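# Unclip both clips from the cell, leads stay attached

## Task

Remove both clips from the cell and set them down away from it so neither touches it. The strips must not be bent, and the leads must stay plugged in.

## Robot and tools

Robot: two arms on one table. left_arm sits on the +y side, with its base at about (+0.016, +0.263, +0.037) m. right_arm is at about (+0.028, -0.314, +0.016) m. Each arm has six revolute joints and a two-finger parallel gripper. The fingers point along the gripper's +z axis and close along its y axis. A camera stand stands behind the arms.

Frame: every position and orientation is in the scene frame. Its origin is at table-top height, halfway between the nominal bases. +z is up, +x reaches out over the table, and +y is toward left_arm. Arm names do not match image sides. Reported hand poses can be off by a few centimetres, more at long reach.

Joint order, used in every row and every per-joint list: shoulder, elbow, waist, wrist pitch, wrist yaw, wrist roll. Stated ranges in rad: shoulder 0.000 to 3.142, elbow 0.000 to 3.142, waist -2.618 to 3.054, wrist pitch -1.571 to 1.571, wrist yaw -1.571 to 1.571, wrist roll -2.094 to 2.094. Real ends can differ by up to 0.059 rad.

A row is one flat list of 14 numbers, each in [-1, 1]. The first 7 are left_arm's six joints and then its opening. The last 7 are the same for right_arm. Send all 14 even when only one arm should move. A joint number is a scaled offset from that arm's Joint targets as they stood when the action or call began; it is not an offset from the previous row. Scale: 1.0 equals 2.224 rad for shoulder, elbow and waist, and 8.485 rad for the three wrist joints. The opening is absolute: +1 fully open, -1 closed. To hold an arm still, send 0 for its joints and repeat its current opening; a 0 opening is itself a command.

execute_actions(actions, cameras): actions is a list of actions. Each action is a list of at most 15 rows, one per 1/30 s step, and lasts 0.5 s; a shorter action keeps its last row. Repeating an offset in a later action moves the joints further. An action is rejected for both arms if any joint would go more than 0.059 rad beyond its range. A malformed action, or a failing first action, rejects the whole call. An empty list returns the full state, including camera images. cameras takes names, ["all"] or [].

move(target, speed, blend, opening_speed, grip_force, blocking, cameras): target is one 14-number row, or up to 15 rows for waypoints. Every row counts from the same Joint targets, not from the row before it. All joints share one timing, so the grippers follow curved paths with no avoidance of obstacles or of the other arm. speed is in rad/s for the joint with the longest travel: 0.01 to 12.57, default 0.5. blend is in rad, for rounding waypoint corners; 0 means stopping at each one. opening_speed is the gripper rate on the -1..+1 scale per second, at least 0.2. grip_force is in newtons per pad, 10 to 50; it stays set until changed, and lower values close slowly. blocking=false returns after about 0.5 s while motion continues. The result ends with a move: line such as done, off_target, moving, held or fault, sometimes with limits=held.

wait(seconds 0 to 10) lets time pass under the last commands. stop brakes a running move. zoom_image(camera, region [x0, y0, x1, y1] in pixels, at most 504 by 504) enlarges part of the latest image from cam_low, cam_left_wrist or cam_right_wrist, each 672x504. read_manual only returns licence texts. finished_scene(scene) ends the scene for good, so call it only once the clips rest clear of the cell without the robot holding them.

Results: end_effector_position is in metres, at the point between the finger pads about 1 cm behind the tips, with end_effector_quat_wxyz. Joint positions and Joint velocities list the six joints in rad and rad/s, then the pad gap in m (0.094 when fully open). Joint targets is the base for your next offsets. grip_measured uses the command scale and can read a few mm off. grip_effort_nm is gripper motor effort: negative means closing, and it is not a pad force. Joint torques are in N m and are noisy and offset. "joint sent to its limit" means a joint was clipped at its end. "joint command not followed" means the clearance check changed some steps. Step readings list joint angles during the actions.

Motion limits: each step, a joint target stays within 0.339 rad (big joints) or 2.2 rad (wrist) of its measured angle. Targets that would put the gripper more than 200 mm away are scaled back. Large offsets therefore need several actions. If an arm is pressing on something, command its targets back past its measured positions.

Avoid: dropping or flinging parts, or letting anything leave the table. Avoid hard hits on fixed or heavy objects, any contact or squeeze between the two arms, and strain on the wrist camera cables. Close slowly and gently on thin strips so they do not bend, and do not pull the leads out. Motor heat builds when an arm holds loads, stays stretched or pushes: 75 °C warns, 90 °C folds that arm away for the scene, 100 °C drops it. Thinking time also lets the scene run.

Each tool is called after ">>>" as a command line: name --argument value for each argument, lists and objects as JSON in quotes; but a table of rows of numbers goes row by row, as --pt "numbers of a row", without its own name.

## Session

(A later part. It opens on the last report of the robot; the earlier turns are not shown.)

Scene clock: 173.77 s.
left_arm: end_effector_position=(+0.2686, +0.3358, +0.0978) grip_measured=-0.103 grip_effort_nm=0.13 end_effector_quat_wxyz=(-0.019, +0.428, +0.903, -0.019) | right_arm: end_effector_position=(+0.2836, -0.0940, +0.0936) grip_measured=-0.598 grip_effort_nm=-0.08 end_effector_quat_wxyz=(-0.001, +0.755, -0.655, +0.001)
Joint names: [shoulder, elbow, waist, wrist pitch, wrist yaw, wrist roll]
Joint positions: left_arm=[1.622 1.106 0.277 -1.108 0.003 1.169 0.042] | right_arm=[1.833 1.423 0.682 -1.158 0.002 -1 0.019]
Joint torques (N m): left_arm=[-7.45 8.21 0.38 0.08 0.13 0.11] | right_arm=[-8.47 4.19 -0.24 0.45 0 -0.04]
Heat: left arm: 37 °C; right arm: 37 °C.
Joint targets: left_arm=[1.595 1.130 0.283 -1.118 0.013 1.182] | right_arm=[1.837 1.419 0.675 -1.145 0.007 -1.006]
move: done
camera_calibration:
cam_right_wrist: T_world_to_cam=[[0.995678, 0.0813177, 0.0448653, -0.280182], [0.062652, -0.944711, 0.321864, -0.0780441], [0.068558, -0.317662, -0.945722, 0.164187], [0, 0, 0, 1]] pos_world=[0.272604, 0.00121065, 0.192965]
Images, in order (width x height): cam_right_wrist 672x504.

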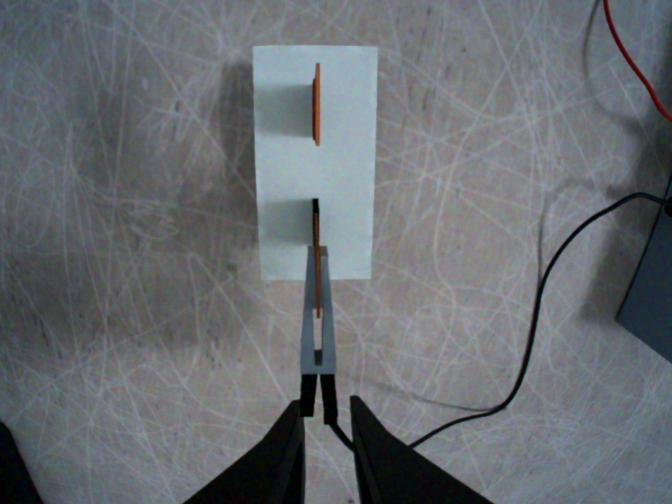

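>>> move --target '[0,0,0,0,0,0,-0.1,0,0,0,0,-0.0029,0,-0.55]' --speed 0.1 --cameras '["cam_right_wrist"]'

>>> zoom_image --camera "cam_right_wrist" --region '[270, 330, 380, 450]'

Scene clock: 177.93 s.
left_arm: end_effector_position=(+0.2686, +0.3358, +0.0978) grip_measured=-0.103 grip_effort_nm=0.13 end_effector_quat_wxyz=(-0.019, +0.428, +0.903, -0.019) | right_arm: end_effector_position=(+0.2830, -0.0933, +0.0936) grip_measured=-0.552 grip_effort_nm=0.12 end_effector_quat_wxyz=(-0.001, +0.755, -0.655, -0.002)
Joint names: [shoulder, elbow, waist, wrist pitch, wrist yaw, wrist roll]
Joint positions: left_arm=[1.622 1.106 0.277 -1.108 0.003 1.169 0.042] | right_arm=[1.833 1.423 0.682 -1.158 -0.003 -1 0.021]
Joint torques (N m): left_arm=[-7.46 8.08 0.4 0.06 0.15 0.1] | right_arm=[-8.47 4.21 -0.24 0.45 -0.21 -0.04]
Heat: left arm: 37 °C; right arm: 37 °C.
Joint targets: left_arm=[1.595 1.130 0.283 -1.118 0.013 1.182] | right_arm=[1.837 1.419 0.675 -1.145 -0.017 -1.006]
move: done
camera_calibration:
cam_right_wrist: T_world_to_cam=[[0.995817, 0.0811273, 0.0420234, -0.279412], [0.0636405, -0.945929, 0.318069, -0.077403], [0.0655553, -0.314064, -0.947136, 0.165772], [0, 0, 0, 1]] pos_world=[0.272302, 0.00151309, 0.19337]
Images, in order (width x height): cam_right_wrist 672x504.

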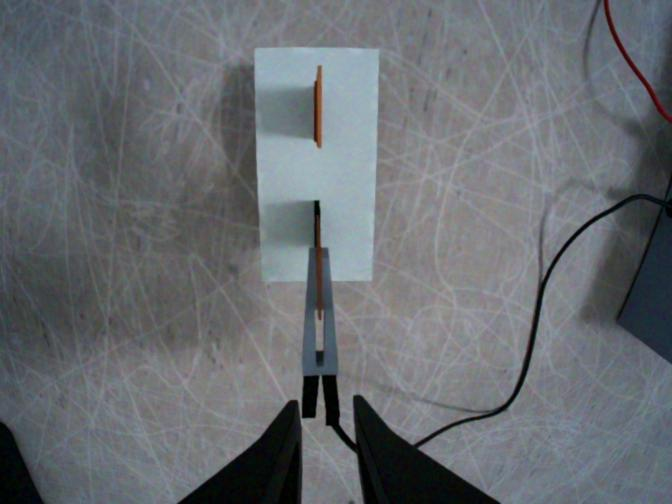

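Scaled by 4.200 from the camera's 672x504 image, which has a finer 960x720 frame.

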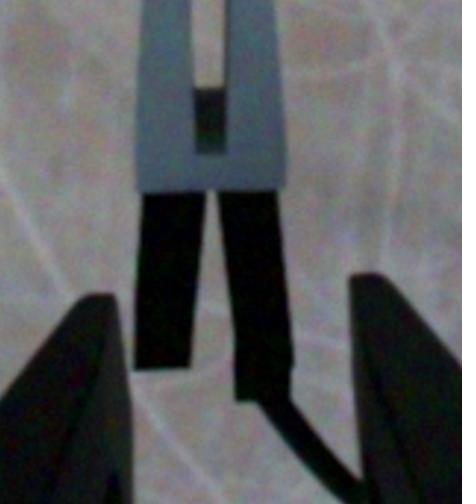

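>>> move --target '[0,0,0,0,0,0,-0.1,0,0,0,0,-0.0008,0,-0.58]' --speed 0.1 --cameras '["cam_right_wrist"]'

>>> zoom_image --camera "cam_right_wrist" --region '[270, 330, 380, 450]'

Scene clock: 181.50 s.
left_arm: end_effector_position=(+0.2686, +0.3358, +0.0978) grip_measured=-0.103 grip_effort_nm=0.13 end_effector_quat_wxyz=(-0.019, +0.428, +0.903, -0.019) | right_arm: end_effector_position=(+0.2822, -0.0924, +0.0936) grip_measured=-0.578 grip_effort_nm=-0.08 end_effector_quat_wxyz=(-0.002, +0.755, -0.655, -0.005)
Joint names: [shoulder, elbow, waist, wrist pitch, wrist yaw, wrist roll]
Joint positions: left_arm=[1.622 1.106 0.277 -1.108 0.003 1.169 0.042] | right_arm=[1.833 1.423 0.682 -1.158 -0.01 -1 0.02]
Joint torques (N m): left_arm=[-7.38 8.24 0.4 0.03 0.15 0.05] | right_arm=[-8.47 4.19 -0.24 0.45 -0.21 -0.04]
Heat: left arm: 37 °C; right arm: 37 °C.
Joint targets: left_arm=[1.595 1.130 0.283 -1.118 0.013 1.182] | right_arm=[1.837 1.419 0.675 -1.145 -0.024 -1.006]
move: done
camera_calibration:
cam_right_wrist: T_world_to_cam=[[0.995996, 0.0809689, 0.0379036, -0.278418], [0.0651241, -0.947557, 0.312881, -0.0765892], [0.0612495, -0.30916, -0.949036, 0.168022], [0, 0, 0, 1]] pos_world=[0.271999, 0.00191627, 0.193976]
Images, in order (width x height): cam_right_wrist 672x504.

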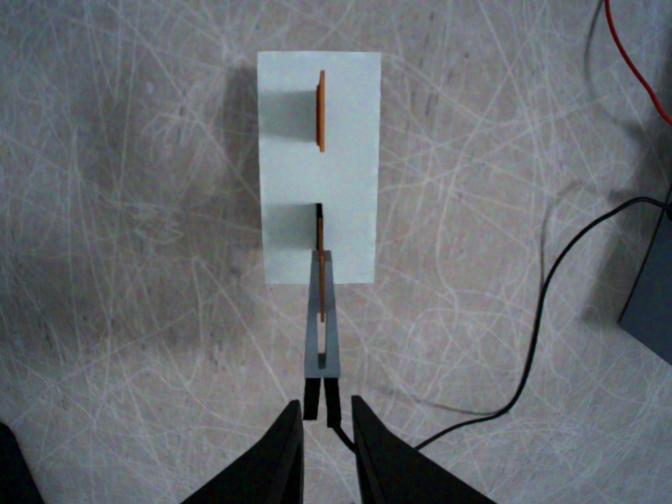

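Scaled by 4.200 from the camera's 672x504 image, which has a finer 960x720 frame.

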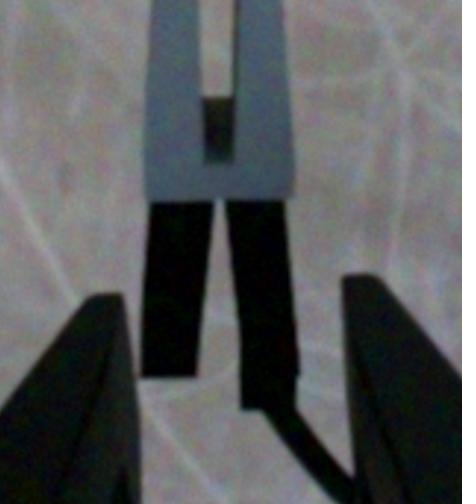

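>>> move --target '[0,0,0,0,0,0,-0.1,0,0,0,0,-0.0006,0,-0.6]' --speed 0.1 --cameras '["cam_right_wrist"]'

>>> zoom_image --camera "cam_right_wrist" --region '[270, 330, 380, 450]'

Scene clock: 187.50 s.
left_arm: end_effector_position=(+0.2686, +0.3358, +0.0978) grip_measured=-0.103 grip_effort_nm=0.13 end_effector_quat_wxyz=(-0.019, +0.428, +0.903, -0.019) | right_arm: end_effector_position=(+0.2817, -0.0918, +0.0937) grip_measured=-0.598 grip_effort_nm=-0.08 end_effector_quat_wxyz=(-0.002, +0.755, -0.655, -0.007)
Joint names: [shoulder, elbow, waist, wrist pitch, wrist yaw, wrist roll]
Joint positions: left_arm=[1.622 1.106 0.277 -1.108 0.003 1.169 0.042] | right_arm=[1.833 1.423 0.682 -1.158 -0.015 -1 0.019]
Joint torques (N m): left_arm=[-7.43 8.31 0.47 0.04 0.09 0.07] | right_arm=[-8.47 4.19 -0.24 0.45 -0.22 -0.03]
Heat: left arm: 37 °C; right arm: 36 °C.
Joint targets: left_arm=[1.595 1.130 0.283 -1.118 0.013 1.182] | right_arm=[1.837 1.419 0.675 -1.145 -0.029 -1.006]
move: done
camera_calibration:
cam_right_wrist: T_world_to_cam=[[0.996106, 0.0808139, 0.0352519, -0.277767], [0.0660149, -0.948646, 0.309373, -0.075943], [0.0584432, -0.305841, -0.950287, 0.169415], [0, 0, 0, 1]] pos_world=[0.271797, 0.00221848, 0.194279]
Images, in order (width x height): cam_right_wrist 672x504.

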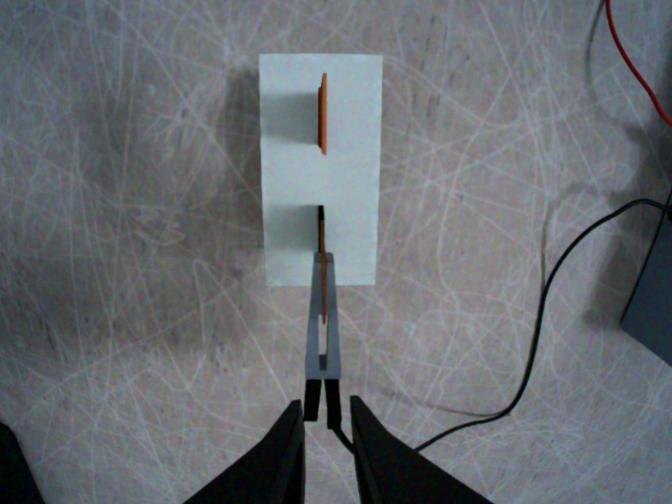

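Scaled by 4.200 from the camera's 672x504 image, which has a finer 960x720 frame.

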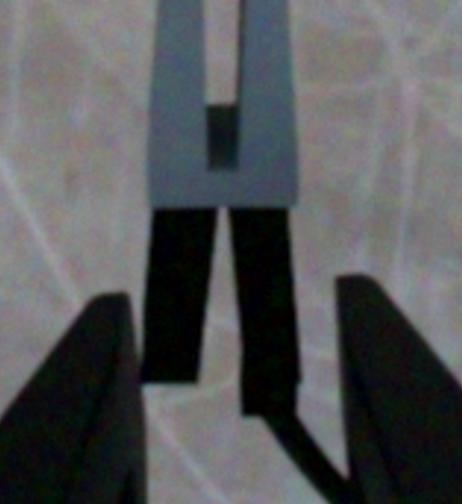

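>>> move --target '[0,0,0,0,0,0,-0.1,0,0,0,0,0,0,-0.78]' --opening_speed 0.2 --cameras '["cam_right_wrist"]'

>>> zoom_image --camera "cam_right_wrist" --region '[260, 200, 380, 450]'

Scene clock: 195.53 s.
left_arm: end_effector_position=(+0.2686, +0.3358, +0.0978) grip_measured=-0.103 grip_effort_nm=0.13 end_effector_quat_wxyz=(-0.019, +0.428, +0.903, -0.019) | right_arm: end_effector_position=(+0.2816, -0.0914, +0.0937) grip_measured=-0.776 grip_effort_nm=-0.21 end_effector_quat_wxyz=(-0.003, +0.756, -0.654, -0.008)
Joint names: [shoulder, elbow, waist, wrist pitch, wrist yaw, wrist roll]
Joint positions: left_arm=[1.622 1.106 0.277 -1.108 0.003 1.169 0.042] | right_arm=[1.833 1.423 0.682 -1.157 -0.017 -1.002 0.011]
Joint torques (N m): left_arm=[-7.27 8.16 0.54 0.01 0.18 0.11] | right_arm=[-8.47 4.19 -0.24 0.44 -0.19 -0.01]
Heat: left arm: 37 °C; right arm: 36 °C.
Joint targets: left_arm=[1.595 1.130 0.283 -1.118 0.013 1.182] | right_arm=[1.837 1.419 0.675 -1.145 -0.029 -1.006]
move: done
camera_calibration:
cam_right_wrist: T_world_to_cam=[[0.995944, 0.0830716, 0.0345658, -0.277314], [0.0685056, -0.949159, 0.307252, -0.0761853], [0.0583324, -0.303637, -0.951, 0.169913], [0, 0, 0, 1]] pos_world=[0.271497, 0.00231677, 0.194581]
Images, in order (width x height): cam_right_wrist 672x504.

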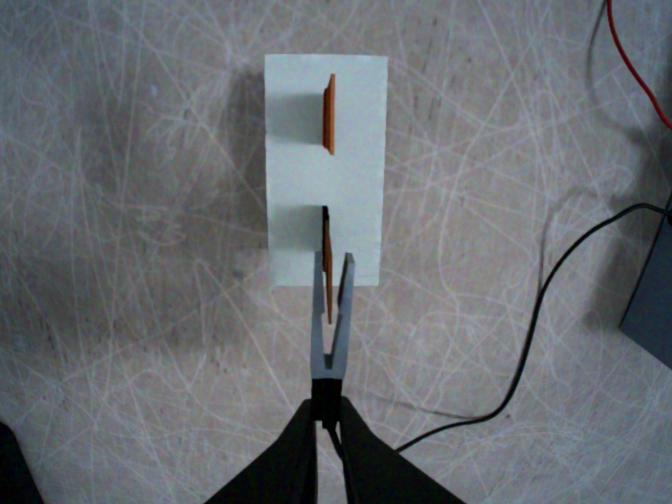

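Scaled by 2.016 from the camera's 672x504 image, which has a finer 960x720 frame.

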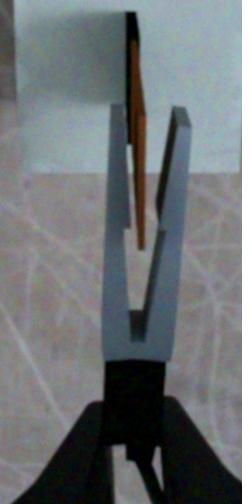

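>>> move --pt "0 0 0 0 0 0 -0.1 -0.0162 0 0 0 0 0 -0.78" --pt "0 0 0 0 0 0 -0.1 -0.0297 -0.0159 -0.0135 0.0009 0 -0.0035 -0.78" --pt "0 0 0 0 0 0 -0.1 -0.0417 -0.0308 -0.0276 0.0016 0 -0.0072 -0.78" --pt "0 0 0 0 0 0 -0.1 -0.0532 -0.0447 -0.0424 0.0023 0 -0.0111 -0.78" --pt "0 0 0 0 0 0 -0.1 -0.0641 -0.0576 -0.0577 0.0028 0 -0.0151 -0.78" --speed 0.06 --blend '[0.002,0.01,0.01,0.01,0]' --cameras '["cam_low","cam_right_wrist"]'

>>> zoom_image --camera "cam_low" --region '[345, 190, 435, 290]'

Scene clock: 217.43 s.
left_arm: end_effector_position=(+0.2686, +0.3358, +0.0978) grip_measured=-0.103 grip_effort_nm=0.13 end_effector_quat_wxyz=(-0.019, +0.428, +0.903, -0.019) | right_arm: end_effector_position=(+0.2844, -0.1414, +0.0942) grip_measured=-0.776 grip_effort_nm=-0.21 end_effector_quat_wxyz=(-0.004, +0.755, -0.656, -0.008)
Joint names: [shoulder, elbow, waist, wrist pitch, wrist yaw, wrist roll]
Joint positions: left_arm=[1.622 1.106 0.277 -1.108 0.003 1.169 0.042] | right_arm=[1.727 1.295 0.553 -1.136 -0.017 -1.127 0.011]
Joint torques (N m): left_arm=[-7.47 8.03 0.47 0.07 0.18 0.08] | right_arm=[-10.73 4.14 -0.24 0.45 -0.2 -0.04]
Motor temperatures (°C): left_arm=[38 36 28 29 29 29 30] | right_arm=[35 33 28 36 27 27 29]
Heat: left arm: 38 °C; right arm: 36 °C.
Joint targets: left_arm=[1.595 1.130 0.283 -1.118 0.013 1.182] | right_arm=[1.694 1.291 0.546 -1.121 -0.029 -1.134]
move: done
camera_calibration:
cam_right_wrist: T_world_to_cam=[[0.996182, 0.0791335, 0.0368739, -0.276866], [0.0641171, -0.949814, 0.306174, -0.122738], [0.0592519, -0.302641, -0.951261, 0.154941], [0, 0, 0, 1]] pos_world=[0.274498, -0.0477773, 0.195178]
Images, in order (width x height): cam_low 672x504, cam_right_wrist 672x504.

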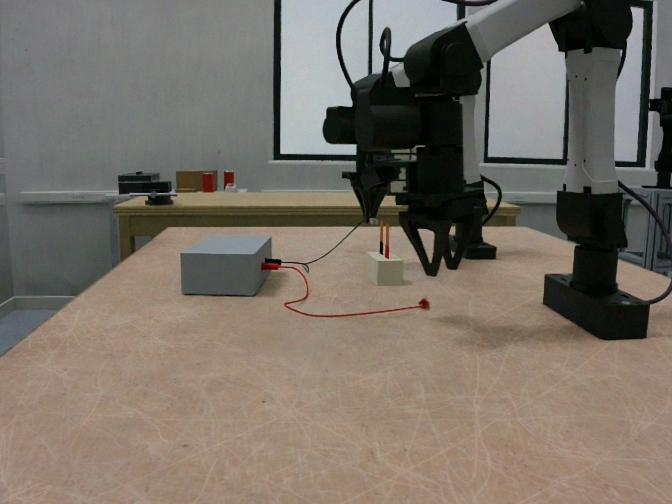

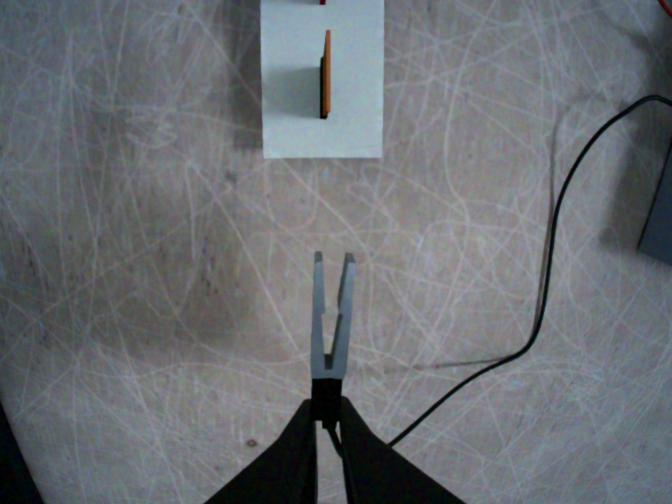

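Scaled by 5.040 from the camera's 672x504 image, which has a finer 960x720 frame.

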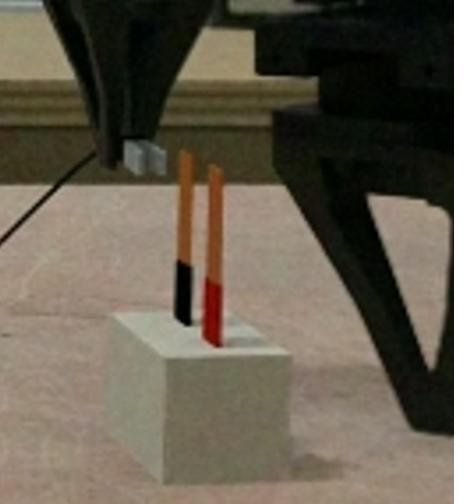

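>>> move --pt "0 0 0 0 0 0 -0.1 -0.045 -0.0494 -0.0879 0.0009 0 -0.023 -0.78" --pt "0 0 0 0 0 0 -0.1 0.0283 -0.152 -0.0879 0.0429 0 -0.023 -0.78" --speed '[0.3,0.2]' --blend '[0.03,0]' --cameras '["cam_low","cam_right_wrist"]'

>>> zoom_image --camera "cam_low" --region '[325, 200, 425, 300]'

Scene clock: 228.63 s.
left_arm: end_effector_position=(+0.2686, +0.3358, +0.0978) grip_measured=-0.103 grip_effort_nm=0.13 end_effector_quat_wxyz=(-0.019, +0.428, +0.903, -0.019) | right_arm: end_effector_position=(+0.2877, -0.2050, +0.0073) grip_measured=-0.776 grip_effort_nm=-0.21 end_effector_quat_wxyz=(-0.004, +0.755, -0.656, -0.009)
Joint names: [shoulder, elbow, waist, wrist pitch, wrist yaw, wrist roll]
Joint positions: left_arm=[1.622 1.106 0.277 -1.108 0.003 1.169 0.042] | right_arm=[1.754 0.955 0.356 -0.772 -0.019 -1.323 0.011]
Joint torques (N m): left_arm=[-7.32 8.21 0.43 -0.02 0.14 0.06] | right_arm=[-7.15 3.69 -0.12 0.45 -0.18 -0.04]
Heat: left arm: 38 °C; right arm: 36 °C.
Joint targets: left_arm=[1.595 1.130 0.283 -1.118 0.013 1.182] | right_arm=[1.757 0.953 0.351 -0.757 -0.029 -1.329]
move: done
camera_calibration:
cam_right_wrist: T_world_to_cam=[[0.996278, 0.0783314, 0.0359642, -0.272132], [0.0637071, -0.950256, 0.304884, -0.156714], [0.0580572, -0.301458, -0.95171, 0.0534957], [0, 0, 0, 1]] pos_world=[0.277998, -0.111476, 0.108479]
Images, in order (width x height): cam_low 672x504, cam_right_wrist 672x504.

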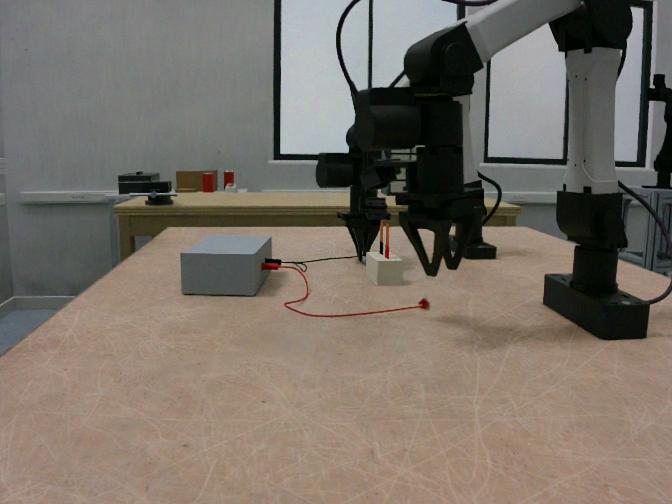

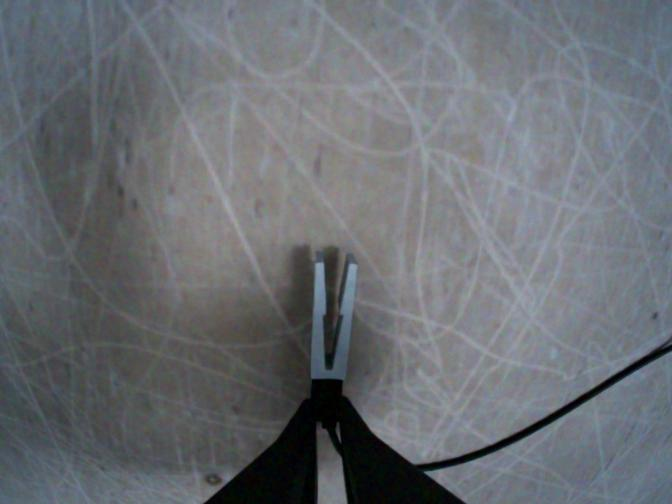

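Scaled by 5.040 from the camera's 672x504 image, which has a finer 960x720 frame.

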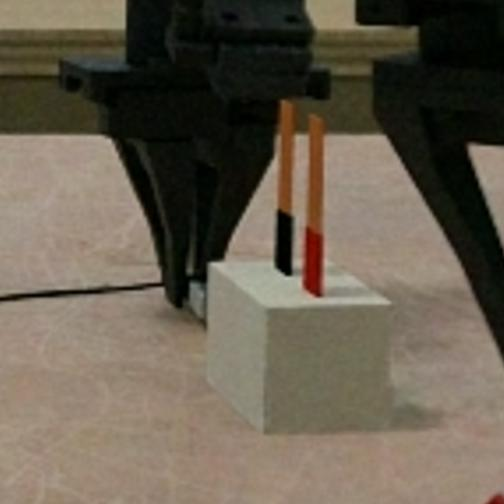

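>>> move --pt "0 0 0 0 0 0 -0.1 0.0027 -0.0027 0 0.0014 0 0 -0.78" --pt "0 0 0 0 0 0 -0.1 0.0027 -0.0027 0 0.0014 0 0 0.0" --pt "0 0 0 0 0 0 -0.1 -0.043 0.157 0 -0.053 0 0 0.0" --pt "0 0 0 0 0 0 -0.1 -0.043 0.157 -0.2 -0.053 0 0 0.0" --speed '[0.05,0.3,0.4,0.8]' --blend '[0,0,0.05,0]' --opening_speed 0.4 --cameras '["all"]'

>>> zoom_image --camera "cam_low" --region '[260, 200, 450, 330]'

Scene clock: 237.50 s.
left_arm: end_effector_position=(+0.2686, +0.3358, +0.0978) grip_measured=-0.103 grip_effort_nm=0.13 end_effector_quat_wxyz=(-0.019, +0.428, +0.903, -0.019) | right_arm: end_effector_position=(+0.3174, -0.3291, +0.1014) grip_measured=-0.002 grip_effort_nm=0.12 end_effector_quat_wxyz=(-0.007, -0.589, +0.808, +0.021)
Joint names: [shoulder, elbow, waist, wrist pitch, wrist yaw, wrist roll]
Joint positions: left_arm=[1.622 1.106 0.277 -1.108 0.003 1.169 0.042] | right_arm=[1.687 1.278 -0.095 -1.199 -0.022 -1.325 0.047]
Joint torques (N m): left_arm=[-7.36 8.21 0.5 0.03 0.15 0.12] | right_arm=[-9.73 6.24 0.44 0.11 -0.15 -0.01]
Heat: left arm: 38 °C; right arm: 36 °C.
Joint targets: left_arm=[1.595 1.130 0.283 -1.118 0.013 1.182] | right_arm=[1.661 1.302 -0.094 -1.207 -0.029 -1.329]
move: done
camera_calibration:
cam_left_wrist: T_world_to_cam=[[-0.790657, -0.607925, 0.0727249, 0.40545], [-0.546036, 0.753877, 0.365397, -0.0863528], [-0.276959, 0.249193, -0.928007, 0.213891], [0, 0, 0, 1]] pos_world=[0.332659, 0.258282, 0.200559]
cam_right_wrist: T_world_to_cam=[[0.932318, -0.361639, -0.0005677, -0.416145], [-0.343298, -0.885526, 0.313035, -0.15559], [-0.113708, -0.291654, -0.949741, 0.161367], [0, 0, 0, 1]] pos_world=[0.352915, -0.24121, 0.201726]

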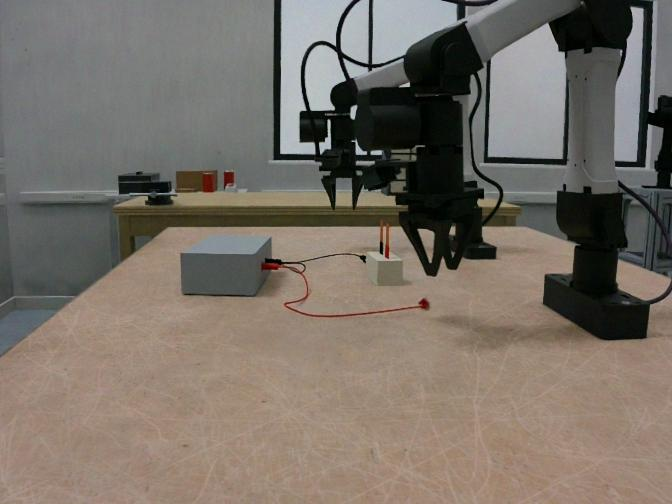

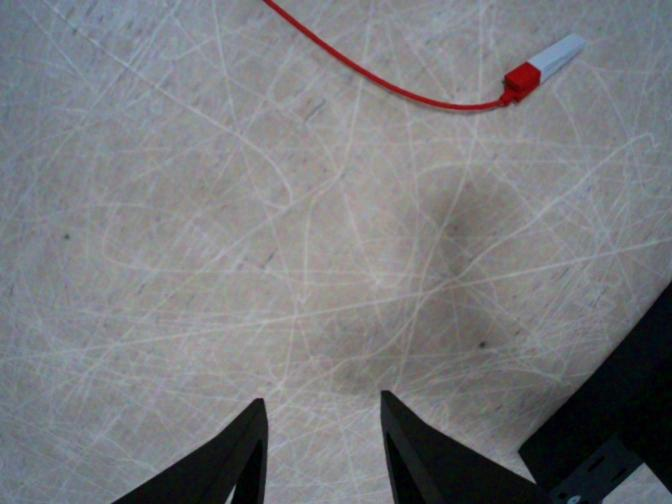

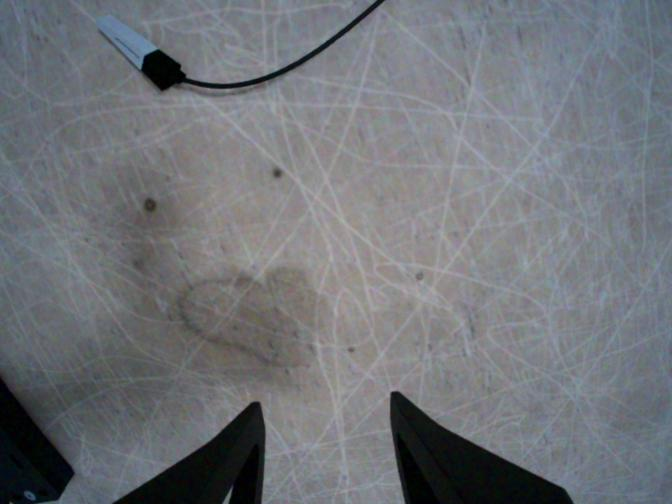

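Scaled by 2.653 from the camera's 672x504 image, which has a finer 960x720 frame.

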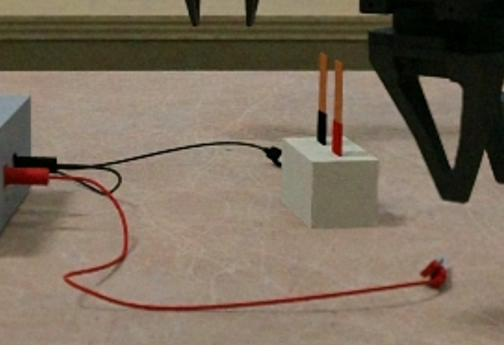

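>>> finished_scene --scene 2

The scene is finished: the task was done.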